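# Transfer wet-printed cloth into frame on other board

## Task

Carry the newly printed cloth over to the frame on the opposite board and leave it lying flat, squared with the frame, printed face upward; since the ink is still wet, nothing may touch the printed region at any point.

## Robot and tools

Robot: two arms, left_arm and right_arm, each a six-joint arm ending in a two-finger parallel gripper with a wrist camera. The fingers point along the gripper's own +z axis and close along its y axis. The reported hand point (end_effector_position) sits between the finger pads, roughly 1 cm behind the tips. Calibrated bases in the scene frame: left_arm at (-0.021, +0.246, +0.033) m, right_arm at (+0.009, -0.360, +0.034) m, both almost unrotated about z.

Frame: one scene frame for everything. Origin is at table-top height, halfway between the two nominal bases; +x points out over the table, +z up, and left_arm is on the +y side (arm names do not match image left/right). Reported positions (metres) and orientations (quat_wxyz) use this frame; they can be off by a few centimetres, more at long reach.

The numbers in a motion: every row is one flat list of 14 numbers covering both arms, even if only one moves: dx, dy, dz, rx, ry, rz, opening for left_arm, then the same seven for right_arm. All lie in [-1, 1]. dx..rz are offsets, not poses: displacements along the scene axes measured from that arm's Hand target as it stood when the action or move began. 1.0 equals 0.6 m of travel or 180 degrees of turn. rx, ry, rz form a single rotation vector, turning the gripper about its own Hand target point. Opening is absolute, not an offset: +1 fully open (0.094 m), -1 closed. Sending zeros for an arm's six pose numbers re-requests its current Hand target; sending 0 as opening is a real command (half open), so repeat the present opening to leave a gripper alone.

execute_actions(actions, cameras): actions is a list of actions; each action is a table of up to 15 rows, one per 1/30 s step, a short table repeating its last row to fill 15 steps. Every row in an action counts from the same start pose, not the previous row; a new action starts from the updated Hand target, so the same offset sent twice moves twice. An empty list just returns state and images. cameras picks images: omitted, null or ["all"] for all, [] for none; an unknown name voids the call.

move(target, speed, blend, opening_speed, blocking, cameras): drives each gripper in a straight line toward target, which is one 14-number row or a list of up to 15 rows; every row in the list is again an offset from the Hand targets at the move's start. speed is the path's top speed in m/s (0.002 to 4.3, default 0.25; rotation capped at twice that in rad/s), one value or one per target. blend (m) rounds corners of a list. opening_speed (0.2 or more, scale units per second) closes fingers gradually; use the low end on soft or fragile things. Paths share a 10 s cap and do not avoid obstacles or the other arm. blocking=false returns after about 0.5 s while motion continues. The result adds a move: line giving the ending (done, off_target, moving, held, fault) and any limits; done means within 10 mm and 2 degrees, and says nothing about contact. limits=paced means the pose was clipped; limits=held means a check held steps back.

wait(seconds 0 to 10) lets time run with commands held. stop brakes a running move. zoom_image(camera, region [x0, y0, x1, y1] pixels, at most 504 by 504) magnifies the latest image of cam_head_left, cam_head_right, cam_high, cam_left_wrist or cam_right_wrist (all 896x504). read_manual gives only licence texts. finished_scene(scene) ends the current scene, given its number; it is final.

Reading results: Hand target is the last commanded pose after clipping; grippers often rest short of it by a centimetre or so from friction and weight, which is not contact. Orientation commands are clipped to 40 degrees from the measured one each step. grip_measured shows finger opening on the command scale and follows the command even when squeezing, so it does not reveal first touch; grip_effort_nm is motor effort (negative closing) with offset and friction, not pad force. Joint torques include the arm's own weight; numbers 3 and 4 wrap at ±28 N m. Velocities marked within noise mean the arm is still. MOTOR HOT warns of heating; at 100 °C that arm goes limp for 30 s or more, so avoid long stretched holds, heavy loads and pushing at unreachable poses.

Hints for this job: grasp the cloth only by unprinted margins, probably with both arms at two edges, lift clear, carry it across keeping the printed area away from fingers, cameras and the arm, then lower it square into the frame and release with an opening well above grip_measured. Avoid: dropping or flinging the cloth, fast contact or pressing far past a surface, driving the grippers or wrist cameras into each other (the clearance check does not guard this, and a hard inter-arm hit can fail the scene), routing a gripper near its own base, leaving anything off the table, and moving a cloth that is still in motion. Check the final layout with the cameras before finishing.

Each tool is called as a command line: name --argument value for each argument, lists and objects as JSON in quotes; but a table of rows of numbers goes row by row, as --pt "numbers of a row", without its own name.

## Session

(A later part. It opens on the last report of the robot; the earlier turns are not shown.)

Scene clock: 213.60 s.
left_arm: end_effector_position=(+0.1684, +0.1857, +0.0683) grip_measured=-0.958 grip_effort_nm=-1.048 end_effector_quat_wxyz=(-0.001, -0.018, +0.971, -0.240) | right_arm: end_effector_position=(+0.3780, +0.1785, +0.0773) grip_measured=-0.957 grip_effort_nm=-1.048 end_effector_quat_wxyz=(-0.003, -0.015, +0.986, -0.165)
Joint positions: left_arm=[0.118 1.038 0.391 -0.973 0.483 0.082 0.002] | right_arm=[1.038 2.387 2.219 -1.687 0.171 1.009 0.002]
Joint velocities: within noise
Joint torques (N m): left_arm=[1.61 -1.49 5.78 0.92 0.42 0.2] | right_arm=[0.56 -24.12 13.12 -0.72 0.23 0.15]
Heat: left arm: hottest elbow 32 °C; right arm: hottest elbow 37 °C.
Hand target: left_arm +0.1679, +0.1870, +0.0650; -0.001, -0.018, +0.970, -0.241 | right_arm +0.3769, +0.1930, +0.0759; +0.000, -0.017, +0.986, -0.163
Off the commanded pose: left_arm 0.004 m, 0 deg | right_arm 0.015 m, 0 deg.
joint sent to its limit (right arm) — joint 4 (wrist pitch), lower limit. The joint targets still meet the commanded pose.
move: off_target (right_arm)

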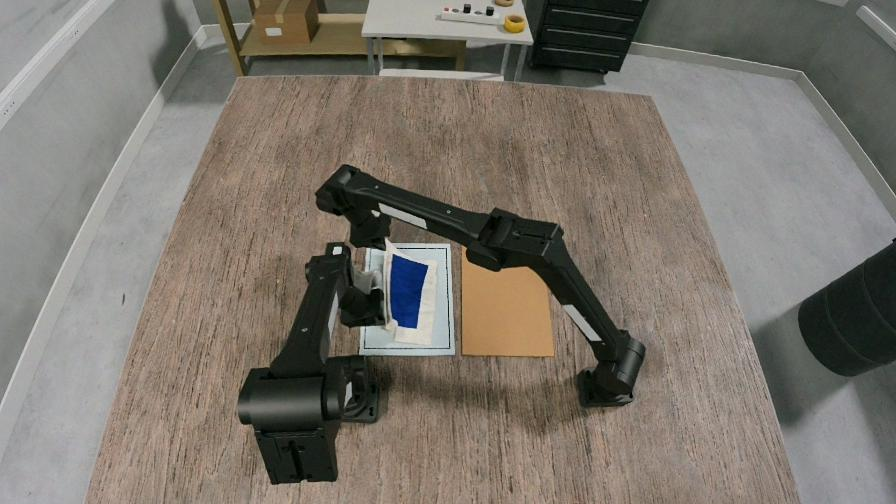

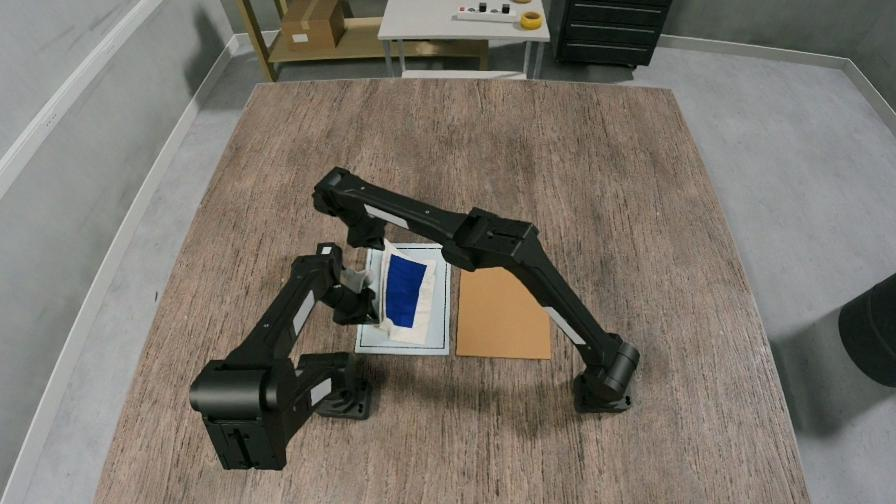

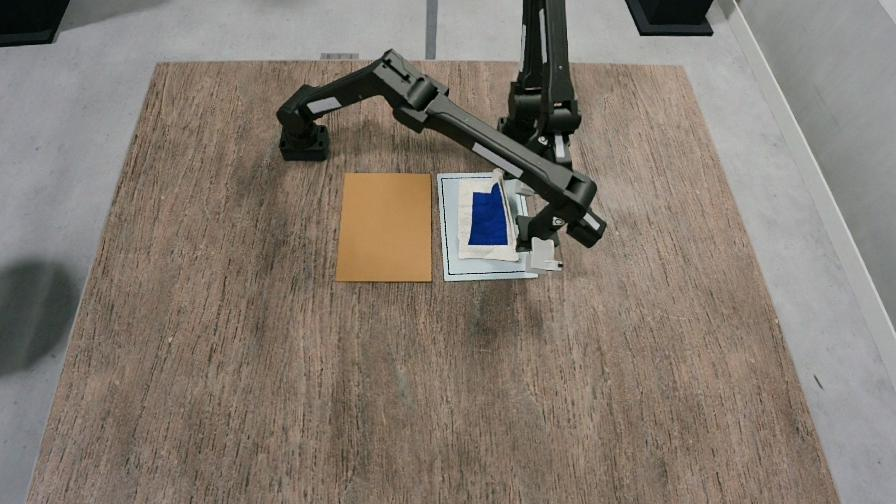

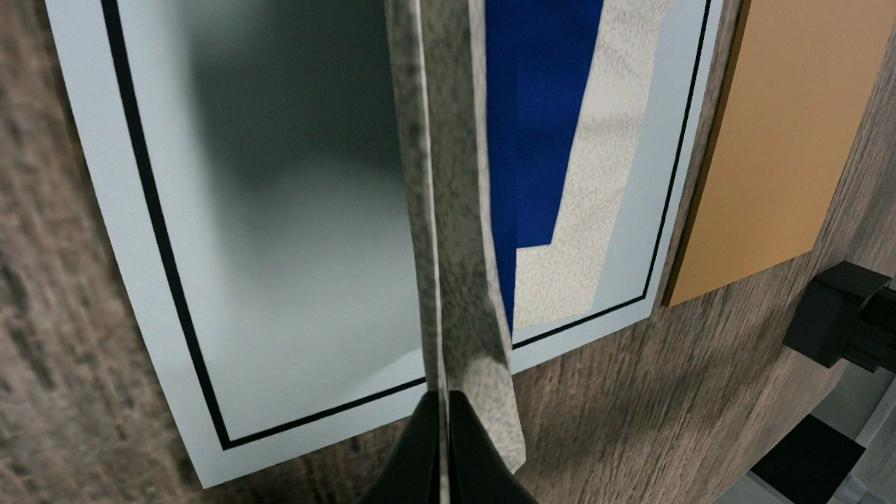

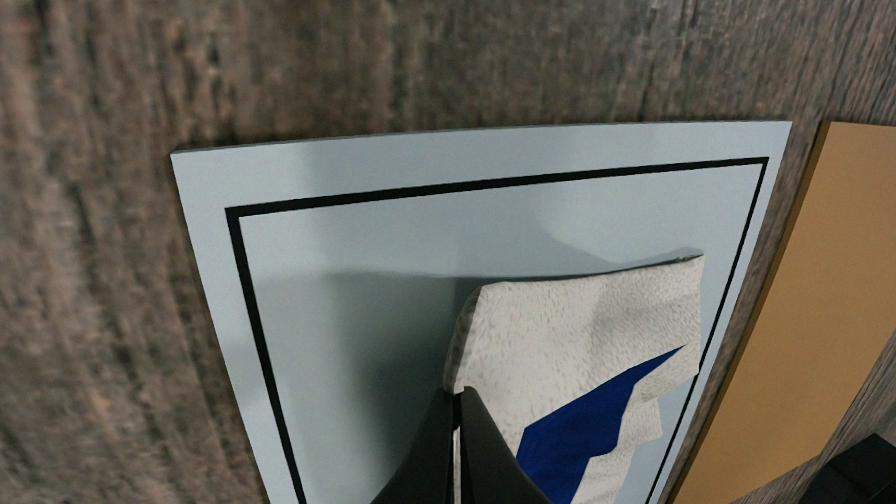

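move --pt "0.0068 -0.1517 0.1533 0 0 0 -1 0.0035 -0.1683 0.1402 0 0 0 -1" --pt "0.0068 -0.2517 0.22 0 0 0 -1 0.0002 -0.2717 0.2235 0 0 0 -1" --speed 0.08 --blend 0.02

zoom_image --camera "cam_high" --region '[380, 140, 570, 300]'

zoom_image --camera "cam_head_right" --region '[340, 200, 560, 370]'

Scene clock: 221.87 s.
left_arm: end_effector_position=(+0.1632, +0.0453, +0.1822) grip_measured=-0.958 grip_effort_nm=-1.048 end_effector_quat_wxyz=(-0.011, -0.021, +0.972, -0.232) | right_arm: end_effector_position=(+0.3724, +0.0406, +0.2063) grip_measured=-0.957 grip_effort_nm=-1.048 end_effector_quat_wxyz=(+0.002, -0.021, +0.987, -0.160)
Joint positions: left_arm=[-0.571 0.881 0.638 -1.066 0.395 -0.677 0.002] | right_arm=[0.922 1.939 1.801 -1.682 0.206 0.884 0.002]
Joint velocities: within noise
Joint torques (N m): left_arm=[-0.67 -2.55 11.12 0.96 0.23 -0.04] | right_arm=[-1.79 -22.07 8.12 -0.61 0.46 0.01]
Heat: left arm: hottest elbow 31 °C; right arm: hottest elbow 37 °C.
Hand target: left_arm +0.1720, +0.0360, +0.1969; -0.001, -0.018, +0.970, -0.241 | right_arm +0.3770, +0.0301, +0.2101; +0.000, -0.017, +0.986, -0.163
Off the commanded pose: left_arm 0.020 m, 2 deg | right_arm 0.012 m, 1 deg.
move: off_target (left_arm, right_arm)

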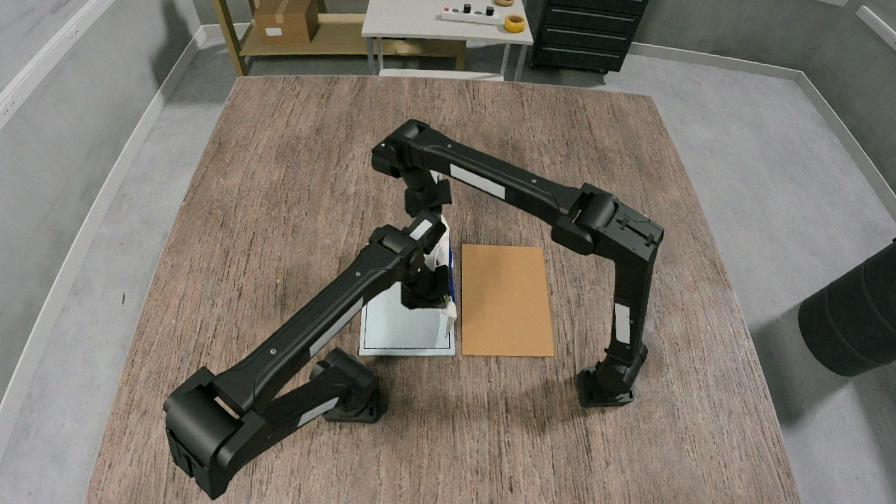

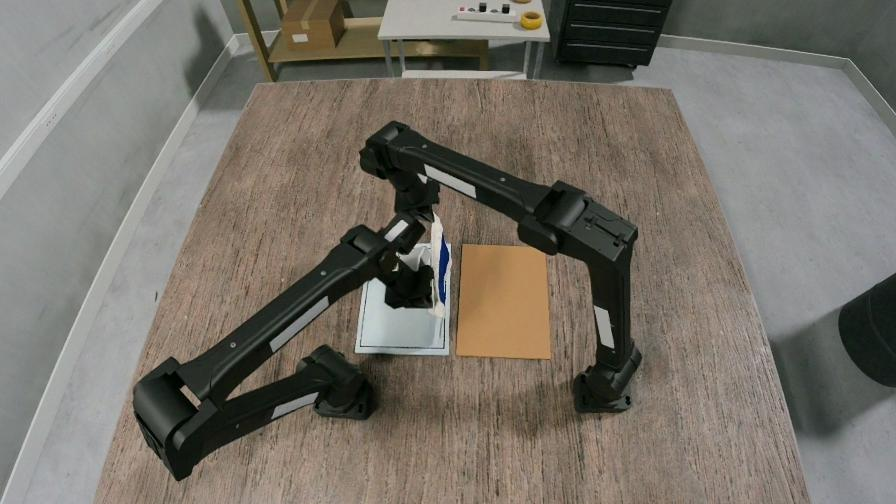

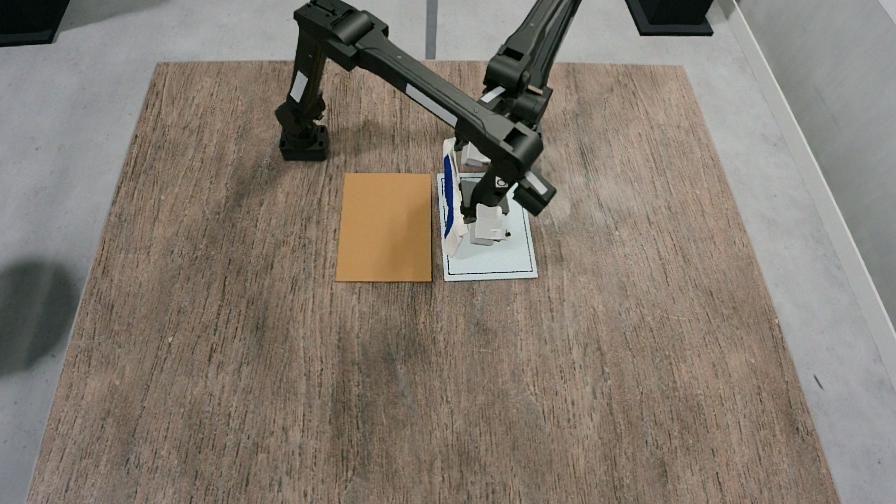

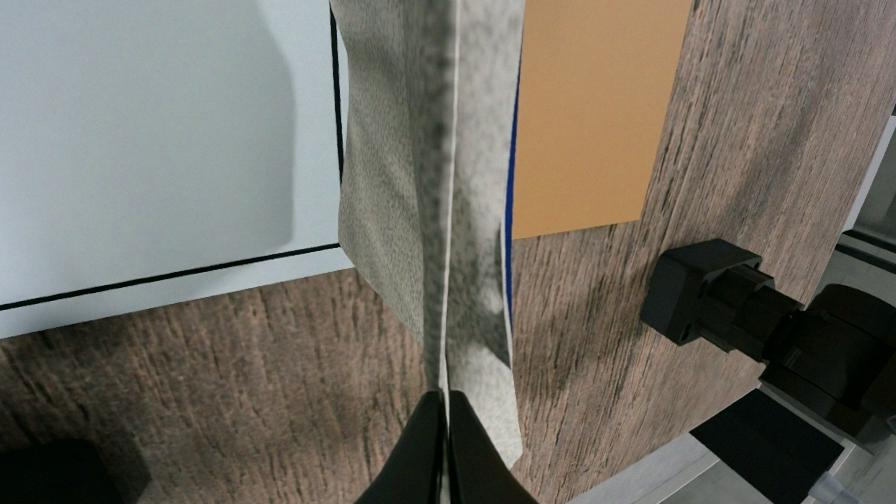

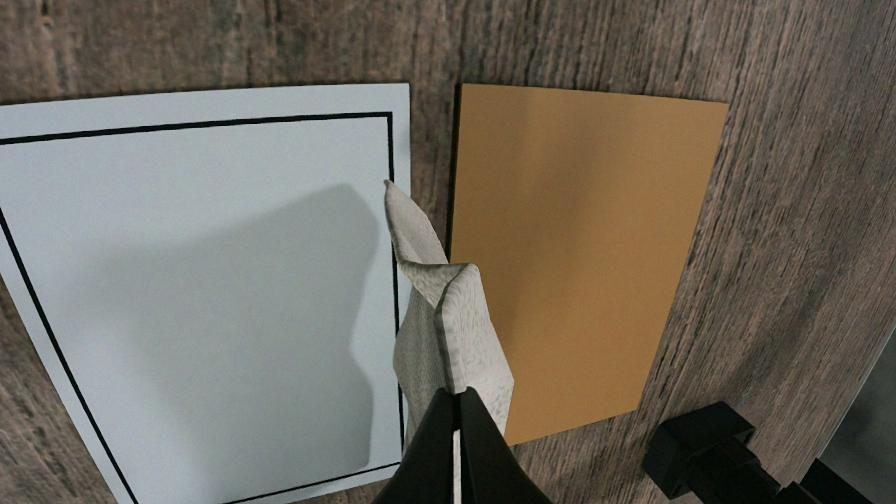

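Scaled by 2.653 from the camera's 896x504 image, which has a finer 1280x720 frame.

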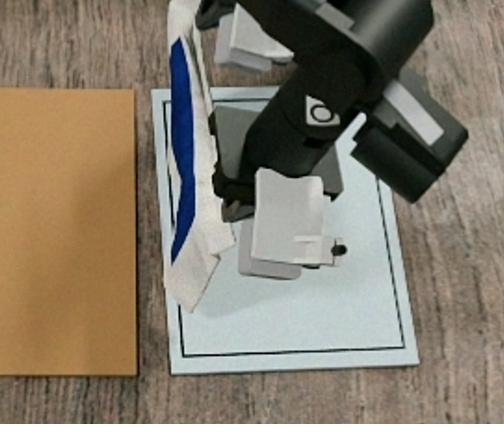

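Scaled by 2.291 from the camera's 896x504 image, which has a finer 1280x720 frame.

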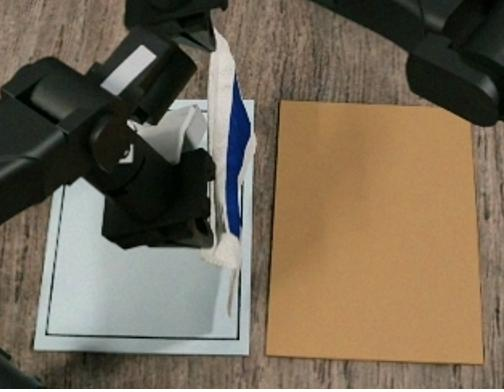

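move --pt "-0.0017 0.035 -0.0548 0 0 0 -1 0.0092 0.0598 -0.054 0 0 0 -1" --pt "-0.0017 0.0967 -0.0903 0 0 0 -1 0.0092 0.1298 -0.089 0 0 0 -1" --speed 0.06 --blend 0.02 --cameras '["cam_high", "cam_left_wrist", "cam_right_wrist"]'

zoom_image --camera "cam_high" --region '[380, 140, 570, 300]'

Scene clock: 229.77 s.
left_arm: end_effector_position=(+0.1720, +0.0922, +0.1436) grip_measured=-0.958 grip_effort_nm=-1.053 end_effector_quat_wxyz=(-0.002, -0.019, +0.971, -0.240) | right_arm: end_effector_position=(+0.3803, +0.0917, +0.1550) grip_measured=-0.957 grip_effort_nm=-1.043 end_effector_quat_wxyz=(-0.007, -0.015, +0.985, -0.170)
Joint positions: left_arm=[-0.355 0.879 0.531 -1.031 0.447 -0.447 0.002] | right_arm=[0.962 2.115 1.942 -1.682 0.192 0.936 0.002]
Joint velocities: within noise
Joint torques (N m): left_arm=[1.61 -2.08 7.47 0.66 0.41 0.18] | right_arm=[1.03 -20.54 13.16 -0.76 0.26 0.18]
Heat: left arm: hottest elbow 31 °C; right arm: hottest elbow 37 °C.
Hand target: left_arm +0.1709, +0.0940, +0.1427; -0.001, -0.018, +0.970, -0.240 | right_arm +0.3827, +0.1078, +0.1568; +0.000, -0.017, +0.986, -0.163
Off the commanded pose: left_arm 0.002 m, 0 deg | right_arm 0.016 m, 1 deg.
move: off_target (right_arm)
Images, in order (width x height): cam_high 896x504, cam_left_wrist 896x504, cam_right_wrist 896x504.

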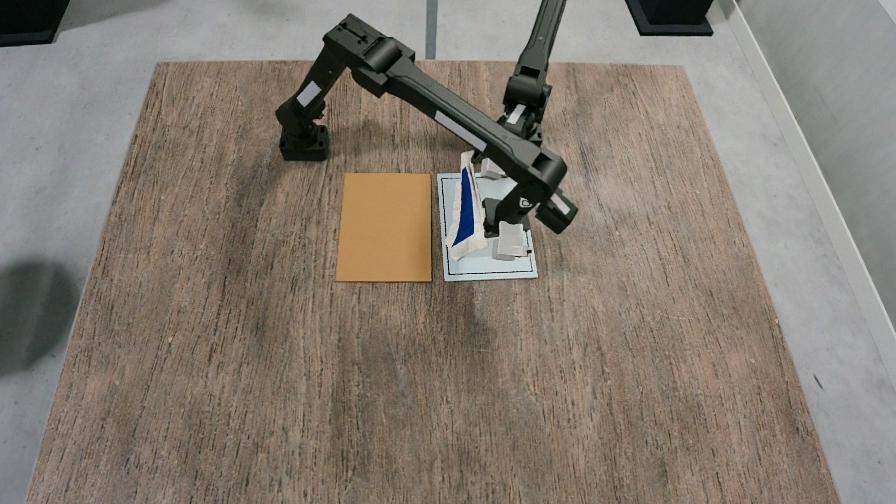

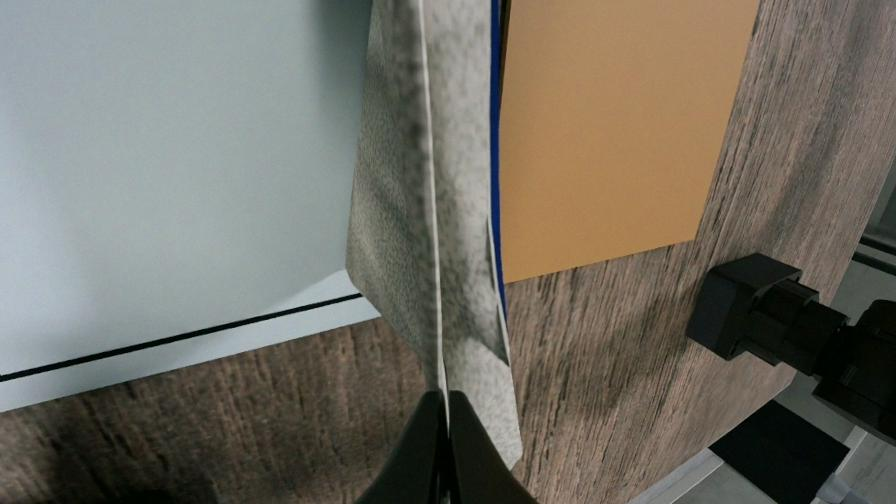

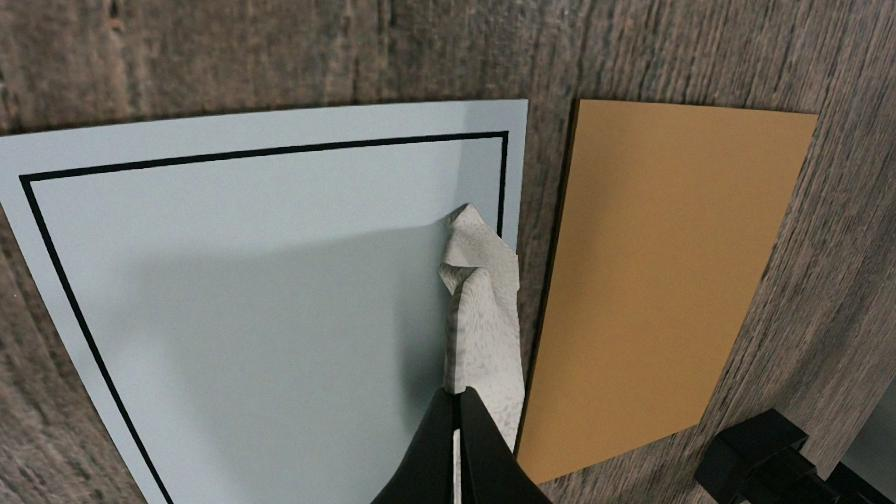

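Scaled by 2.653 from the camera's 896x504 image, which has a finer 1280x720 frame.

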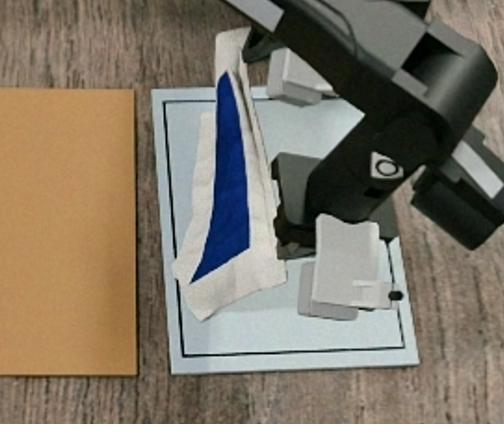

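move --pt "0 0.065 -0.0545 0 0 0 -1 0 0.0534 -0.055 0 0 0 -1" --pt "0 0.1116 -0.1295 0 0 0 -1 0 0.105 -0.13 0 0 0 -1" --speed 0.06 --blend 0.02 --cameras '["cam_high", "cam_left_wrist", "cam_right_wrist"]'

zoom_image --camera "cam_high" --region '[380, 140, 570, 300]'

Scene clock: 233.47 s.
left_arm: end_effector_position=(+0.1711, +0.1597, +0.0683) grip_measured=-0.958 grip_effort_nm=-1.057 end_effector_quat_wxyz=(-0.001, -0.018, +0.971, -0.240) | right_arm: end_effector_position=(+0.3805, +0.1527, +0.0818) grip_measured=-0.957 grip_effort_nm=-1.048 end_effector_quat_wxyz=(-0.010, -0.016, +0.984, -0.175)
Joint positions: left_arm=[-0.02 1.024 0.384 -0.908 0.484 -0.074 0.002] | right_arm=[1.015 2.332 2.125 -1.67 0.177 0.988 0.002]
Joint velocities: within noise
Joint torques (N m): left_arm=[1.26 -1.61 6.17 0.95 0.42 0.18] | right_arm=[0.79 -23.36 13.05 -0.17 0.28 0.19]
Heat: left arm: hottest elbow 31 °C; right arm: hottest elbow 37 °C.
Hand target: left_arm +0.1710, +0.1609, +0.0651; -0.001, -0.017, +0.970, -0.241 | right_arm +0.3825, +0.1709, +0.0787; +0.000, -0.017, +0.986, -0.163
Off the commanded pose: left_arm 0.004 m, 0 deg | right_arm 0.018 m, 2 deg.
move: off_target (right_arm)
Images, in order (width x height): cam_high 896x504, cam_left_wrist 896x504, cam_right_wrist 896x504.

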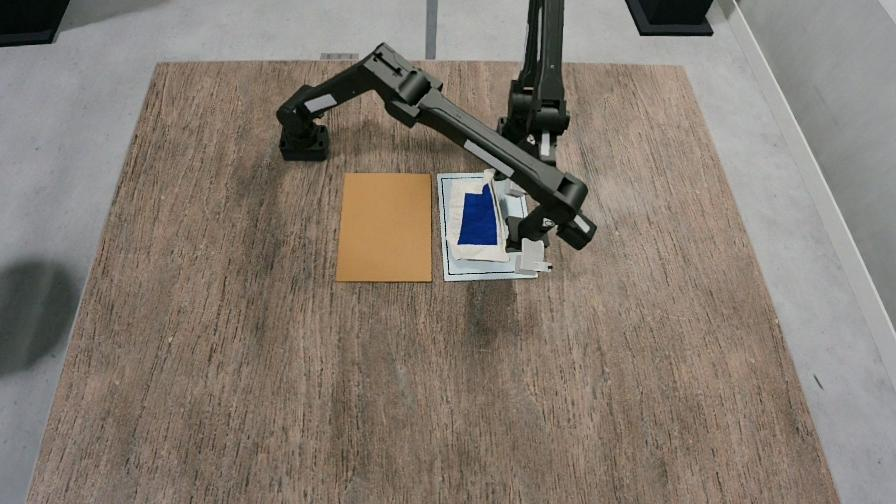

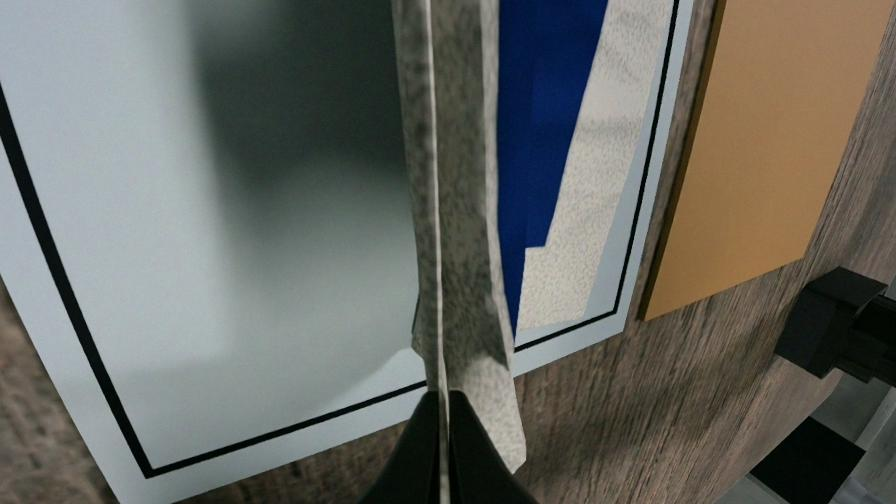

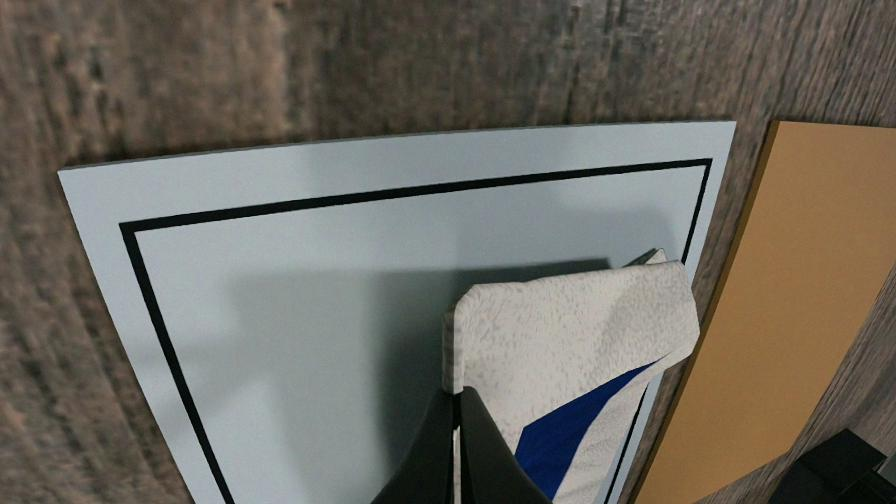

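Scaled by 2.653 from the camera's 896x504 image, which has a finer 1280x720 frame.

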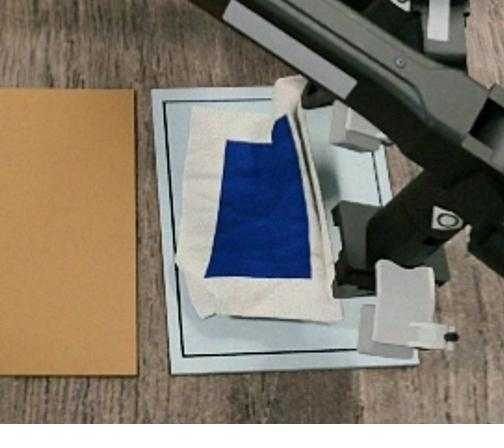

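move --target '[0, 0.0202, -0.0372, 0, 0, 0, -1, 0, 0.0517, -0.035, 0, 0, 0, -1]' --speed 0.05 --cameras '["cam_high", "cam_left_wrist", "cam_right_wrist"]'

zoom_image --camera "cam_high" --region '[380, 140, 570, 300]'

Scene clock: 235.97 s.
left_arm: end_effector_position=(+0.1723, +0.1719, +0.0463) grip_measured=-0.958 grip_effort_nm=-1.053 end_effector_quat_wxyz=(+0.000, -0.017, +0.971, -0.240) | right_arm: end_effector_position=(+0.3837, +0.1878, +0.0603) grip_measured=-0.957 grip_effort_nm=-1.048 end_effector_quat_wxyz=(-0.003, -0.016, +0.986, -0.164)
Joint positions: left_arm=[0.043 1.107 0.357 -0.829 0.484 -0.002 0.002] | right_arm=[1.038 2.44 2.273 -1.688 0.171 1.008 0.002]
Joint velocities: within noise
Joint torques (N m): left_arm=[1.79 -1.61 5.16 0.83 0.36 0.12] | right_arm=[1.14 -24.76 13.18 -0.76 0.22 0.2]
Heat: left arm: hottest elbow 31 °C; right arm: hottest elbow 37 °C.
Hand target: left_arm +0.1710, +0.1731, +0.0428; -0.001, -0.017, +0.970, -0.241 | right_arm +0.3826, +0.2019, +0.0577; +0.000, -0.017, +0.986, -0.163
Off the commanded pose: left_arm 0.004 m, 0 deg | right_arm 0.014 m, 0 deg.
joint sent to its limit (right arm) — joint 4 (wrist pitch), lower limit. The joint targets still meet the commanded pose.
move: off_target (right_arm)
Images, in order (width x height): cam_high 896x504, cam_left_wrist 896x504, cam_right_wrist 896x504.

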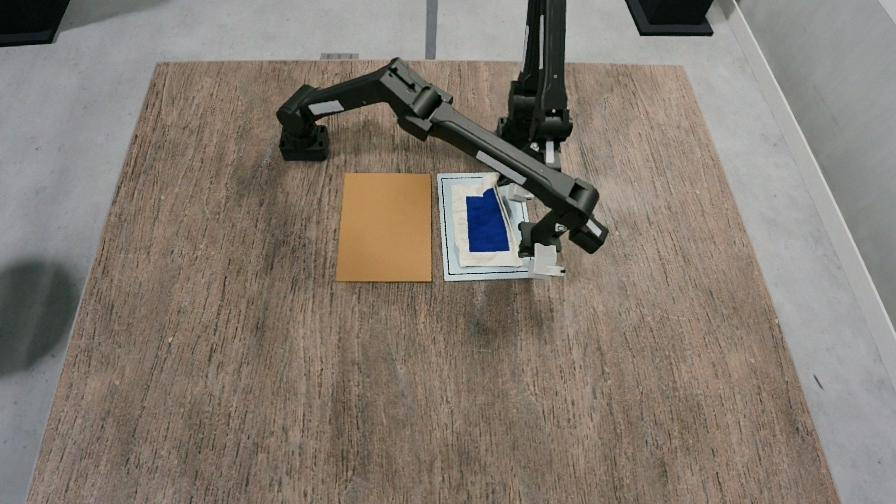

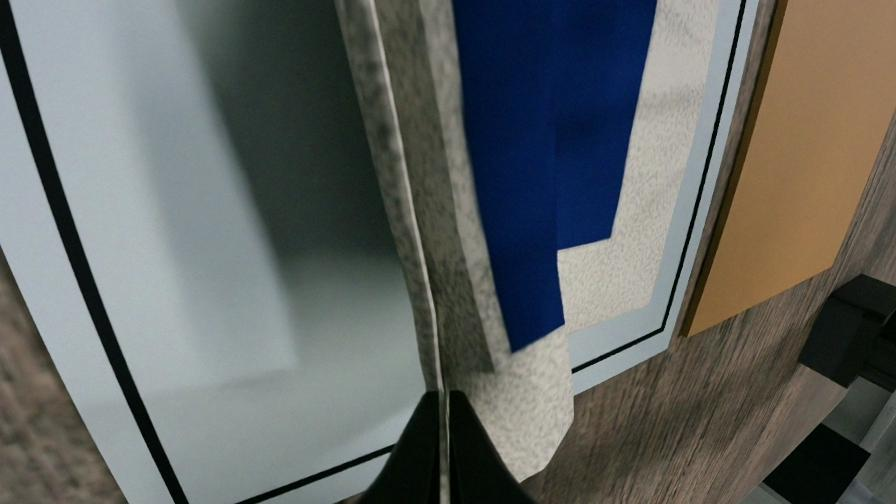

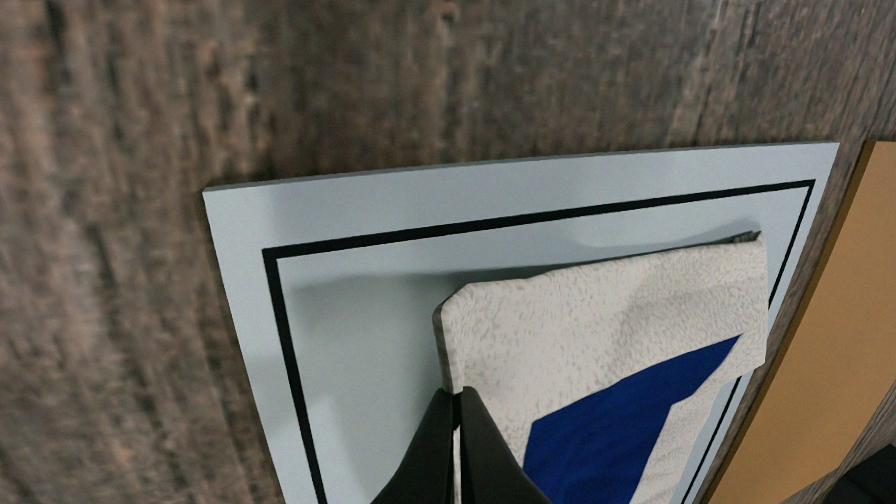

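Scaled by 2.653 from the camera's 896x504 image, which has a finer 1280x720 frame.

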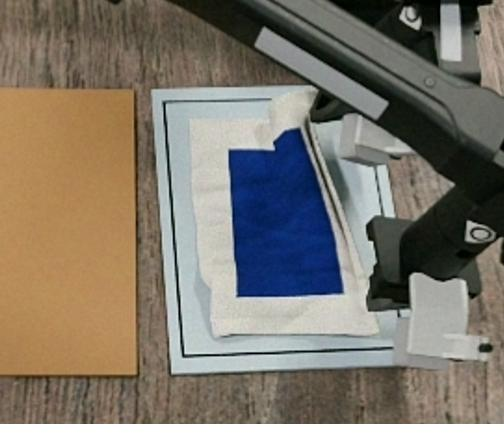

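move --target '[0, 0.0265, -0.046, 0, 0, 0, -1, 0, 0.0102, -0.0477, 0, 0, 0, -1]' --speed 0.04 --cameras '["cam_high", "cam_left_wrist", "cam_right_wrist"]'

zoom_image --camera "cam_high" --region '[380, 140, 570, 300]'

Scene clock: 239.97 s.
left_arm: end_effector_position=(+0.1731, +0.1875, +0.0190) grip_measured=-0.958 grip_effort_nm=-1.053 end_effector_quat_wxyz=(+0.000, -0.018, +0.970, -0.241) | right_arm: end_effector_position=(+0.3833, +0.1908, +0.0386) grip_measured=-0.957 grip_effort_nm=-1.048 end_effector_quat_wxyz=(-0.008, -0.015, +0.985, -0.173)
Joint positions: left_arm=[0.126 1.23 0.333 -0.724 0.484 0.091 0.002] | right_arm=[1.041 2.486 2.299 -1.688 0.17 1.014 0.002]
Joint velocities: within noise
Joint torques (N m): left_arm=[0.79 -1.32 4.71 0.75 0.28 0.17] | right_arm=[1.2 -24.41 12.94 -0.08 0.22 0.16]
Heat: left arm: hottest elbow 31 °C; right arm: hottest elbow 38 °C.
Hand target: left_arm +0.1710, +0.1889, +0.0152; -0.001, -0.017, +0.970, -0.241 | right_arm +0.3825, +0.2081, +0.0292; +0.000, -0.017, +0.986, -0.163
Off the commanded pose: left_arm 0.005 m, 0 deg | right_arm 0.020 m, 1 deg.
move: off_target (right_arm)
Images, in order (width x height): cam_high 896x504, cam_left_wrist 896x504, cam_right_wrist 896x504.

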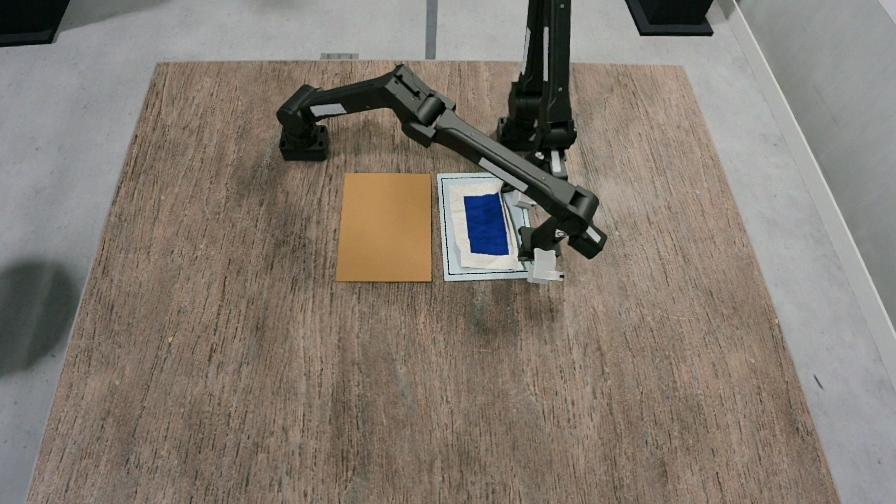

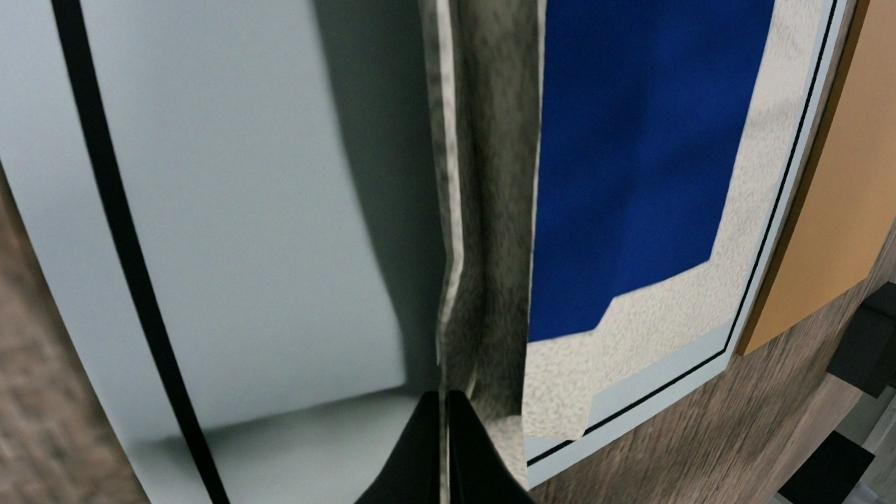

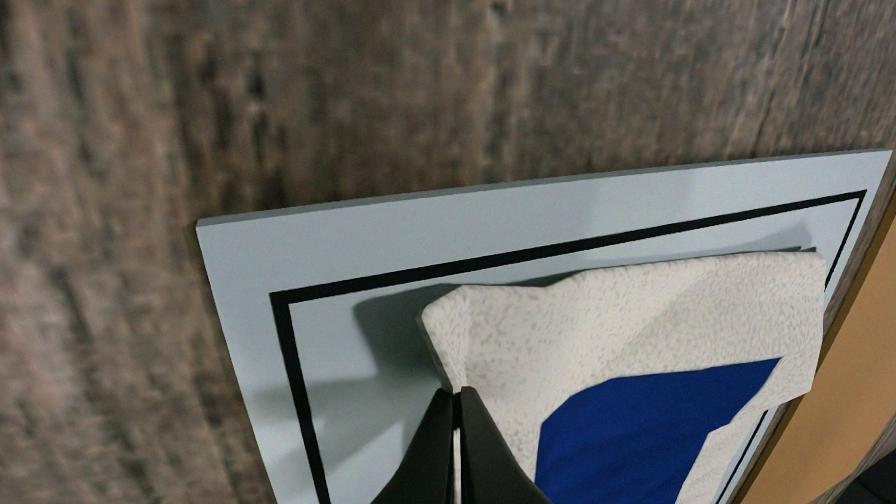

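Scaled by 2.653 from the camera's 896x504 image, which has a finer 1280x720 frame.

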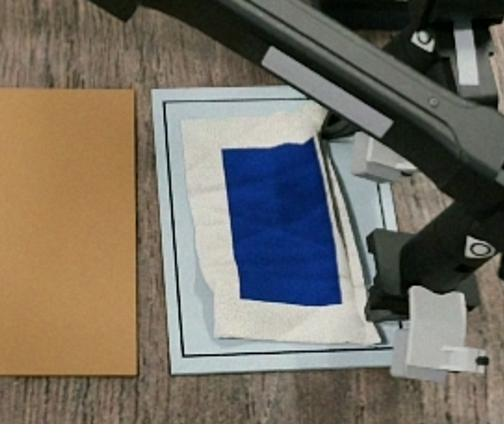

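move --target '[0, 0.006, -0.004, 0, 0, 0, -1, 0, 0.002, -0.015, 0, 0, 0, -1]' --speed 0.04 --cameras '["cam_high", "cam_left_wrist", "cam_right_wrist"]'

Scene clock: 243.37 s.
left_arm: end_effector_position=(+0.1732, +0.1910, +0.0166) grip_measured=-0.958 grip_effort_nm=-1.057 end_effector_quat_wxyz=(+0.000, -0.018, +0.970, -0.241) | right_arm: end_effector_position=(+0.3836, +0.1924, +0.0350) grip_measured=-0.957 grip_effort_nm=-1.048 end_effector_quat_wxyz=(-0.007, -0.015, +0.985, -0.171)
Joint positions: left_arm=[0.144 1.244 0.333 -0.72 0.484 0.111 0.002] | right_arm=[1.041 2.491 2.299 -1.679 0.17 1.015 0.002]
Joint velocities: within noise
Joint torques (N m): left_arm=[2.08 -1.85 4.22 0.76 0.28 0.18] | right_arm=[0.97 -23.41 12.68 0.05 0.24 0.15]
Heat: left arm: hottest elbow 31 °C; right arm: hottest elbow 38 °C.
Hand target: left_arm +0.1709, +0.1925, +0.0128; -0.001, -0.018, +0.970, -0.241 | right_arm +0.3826, +0.2091, +0.0200; -0.001, -0.017, +0.986, -0.163
Off the commanded pose: left_arm 0.005 m, 0 deg | right_arm 0.022 m, 1 deg.
move: off_target (right_arm)
Images, in order (width x height): cam_high 896x504, cam_left_wrist 896x504, cam_right_wrist 896x504.

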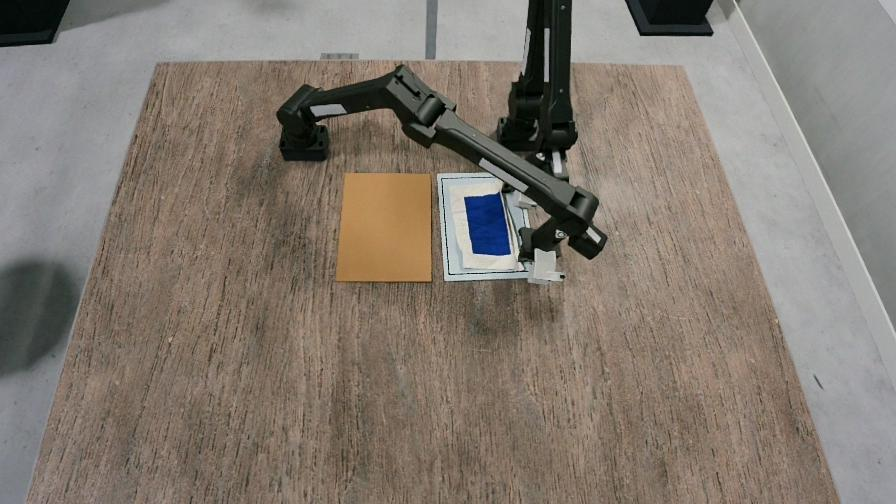

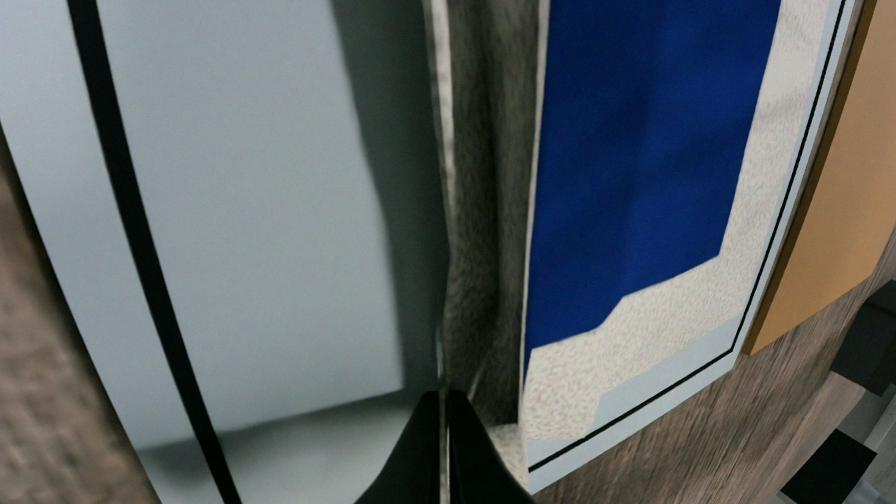

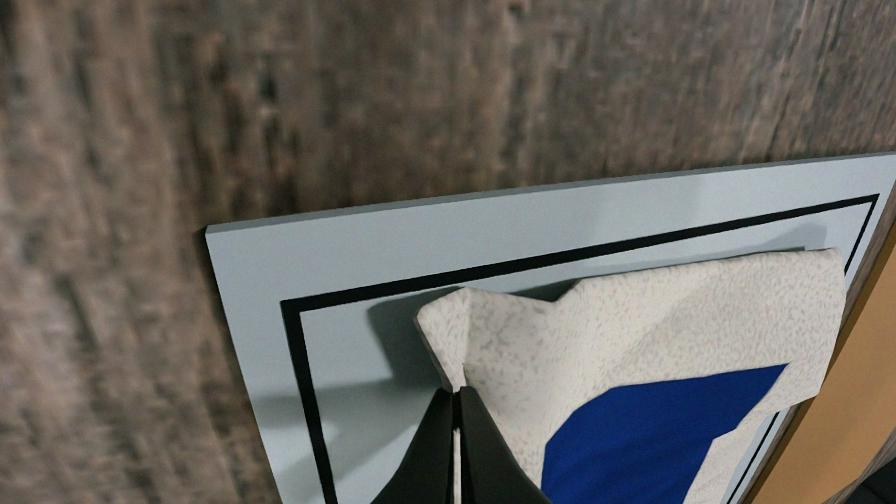

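move --target '[0, 0, 0, 0, 0, 0, -0.78, 0, 0, 0, 0, 0, 0, -0.75]' --opening_speed 0.2 --cameras '["cam_left_wrist", "cam_right_wrist"]'

Scene clock: 246.30 s.
left_arm: end_effector_position=(+0.1730, +0.1910, +0.0163) grip_measured=-0.782 grip_effort_nm=0.076 end_effector_quat_wxyz=(+0.000, -0.017, +0.970, -0.241) | right_arm: end_effector_position=(+0.3828, +0.1925, +0.0298) grip_measured=-0.752 grip_effort_nm=0.071 end_effector_quat_wxyz=(-0.008, -0.015, +0.985, -0.173)
Joint positions: left_arm=[0.144 1.245 0.333 -0.719 0.484 0.113 0.01] | right_arm=[1.042 2.499 2.299 -1.677 0.17 1.016 0.012]
Joint velocities: within noise
Joint torques (N m): left_arm=[0.79 -1.9 4.19 0.51 0.26 0.15] | right_arm=[1.44 -24.29 12.86 -0.06 0.29 0.16]
Heat: left arm: hottest elbow 30 °C; right arm: hottest elbow 38 °C.
Hand target: left_arm +0.1710, +0.1926, +0.0128; -0.001, -0.018, +0.970, -0.241 | right_arm +0.3825, +0.2092, +0.0200; -0.001, -0.017, +0.986, -0.164
Off the commanded pose: left_arm 0.004 m, 0 deg | right_arm 0.019 m, 1 deg.
move: off_target (right_arm)
Images, in order (width x height): cam_left_wrist 896x504, cam_right_wrist 896x504.

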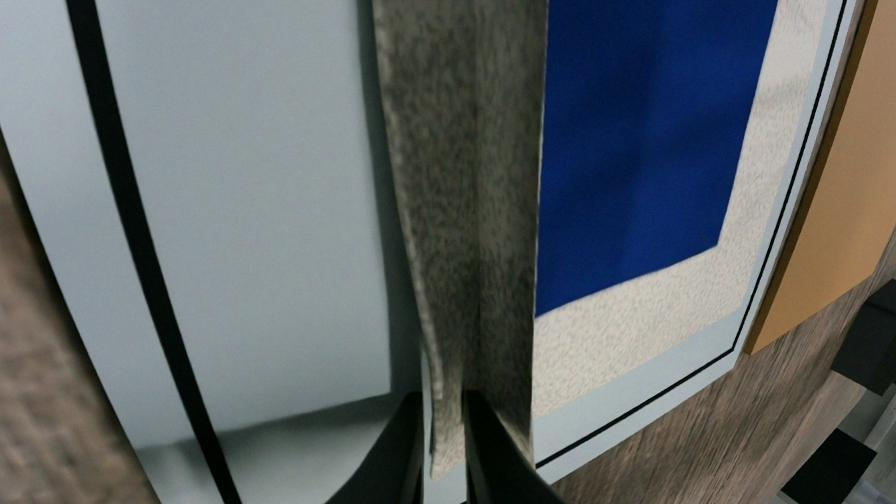

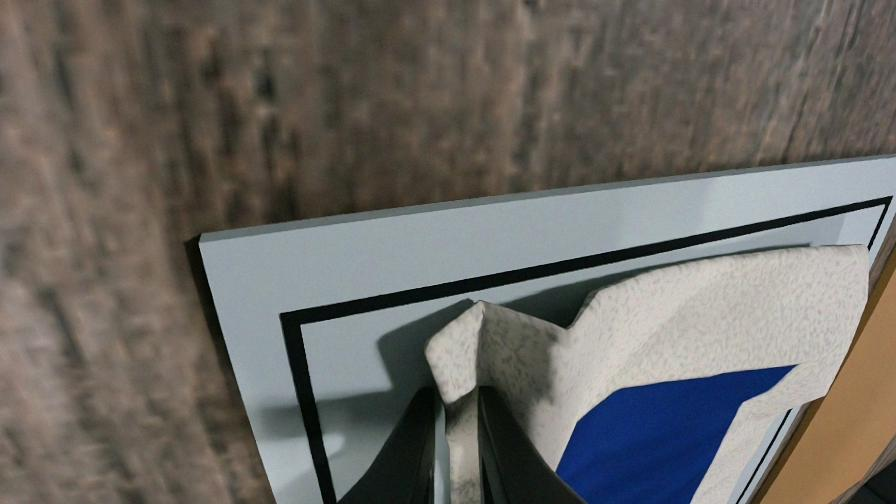

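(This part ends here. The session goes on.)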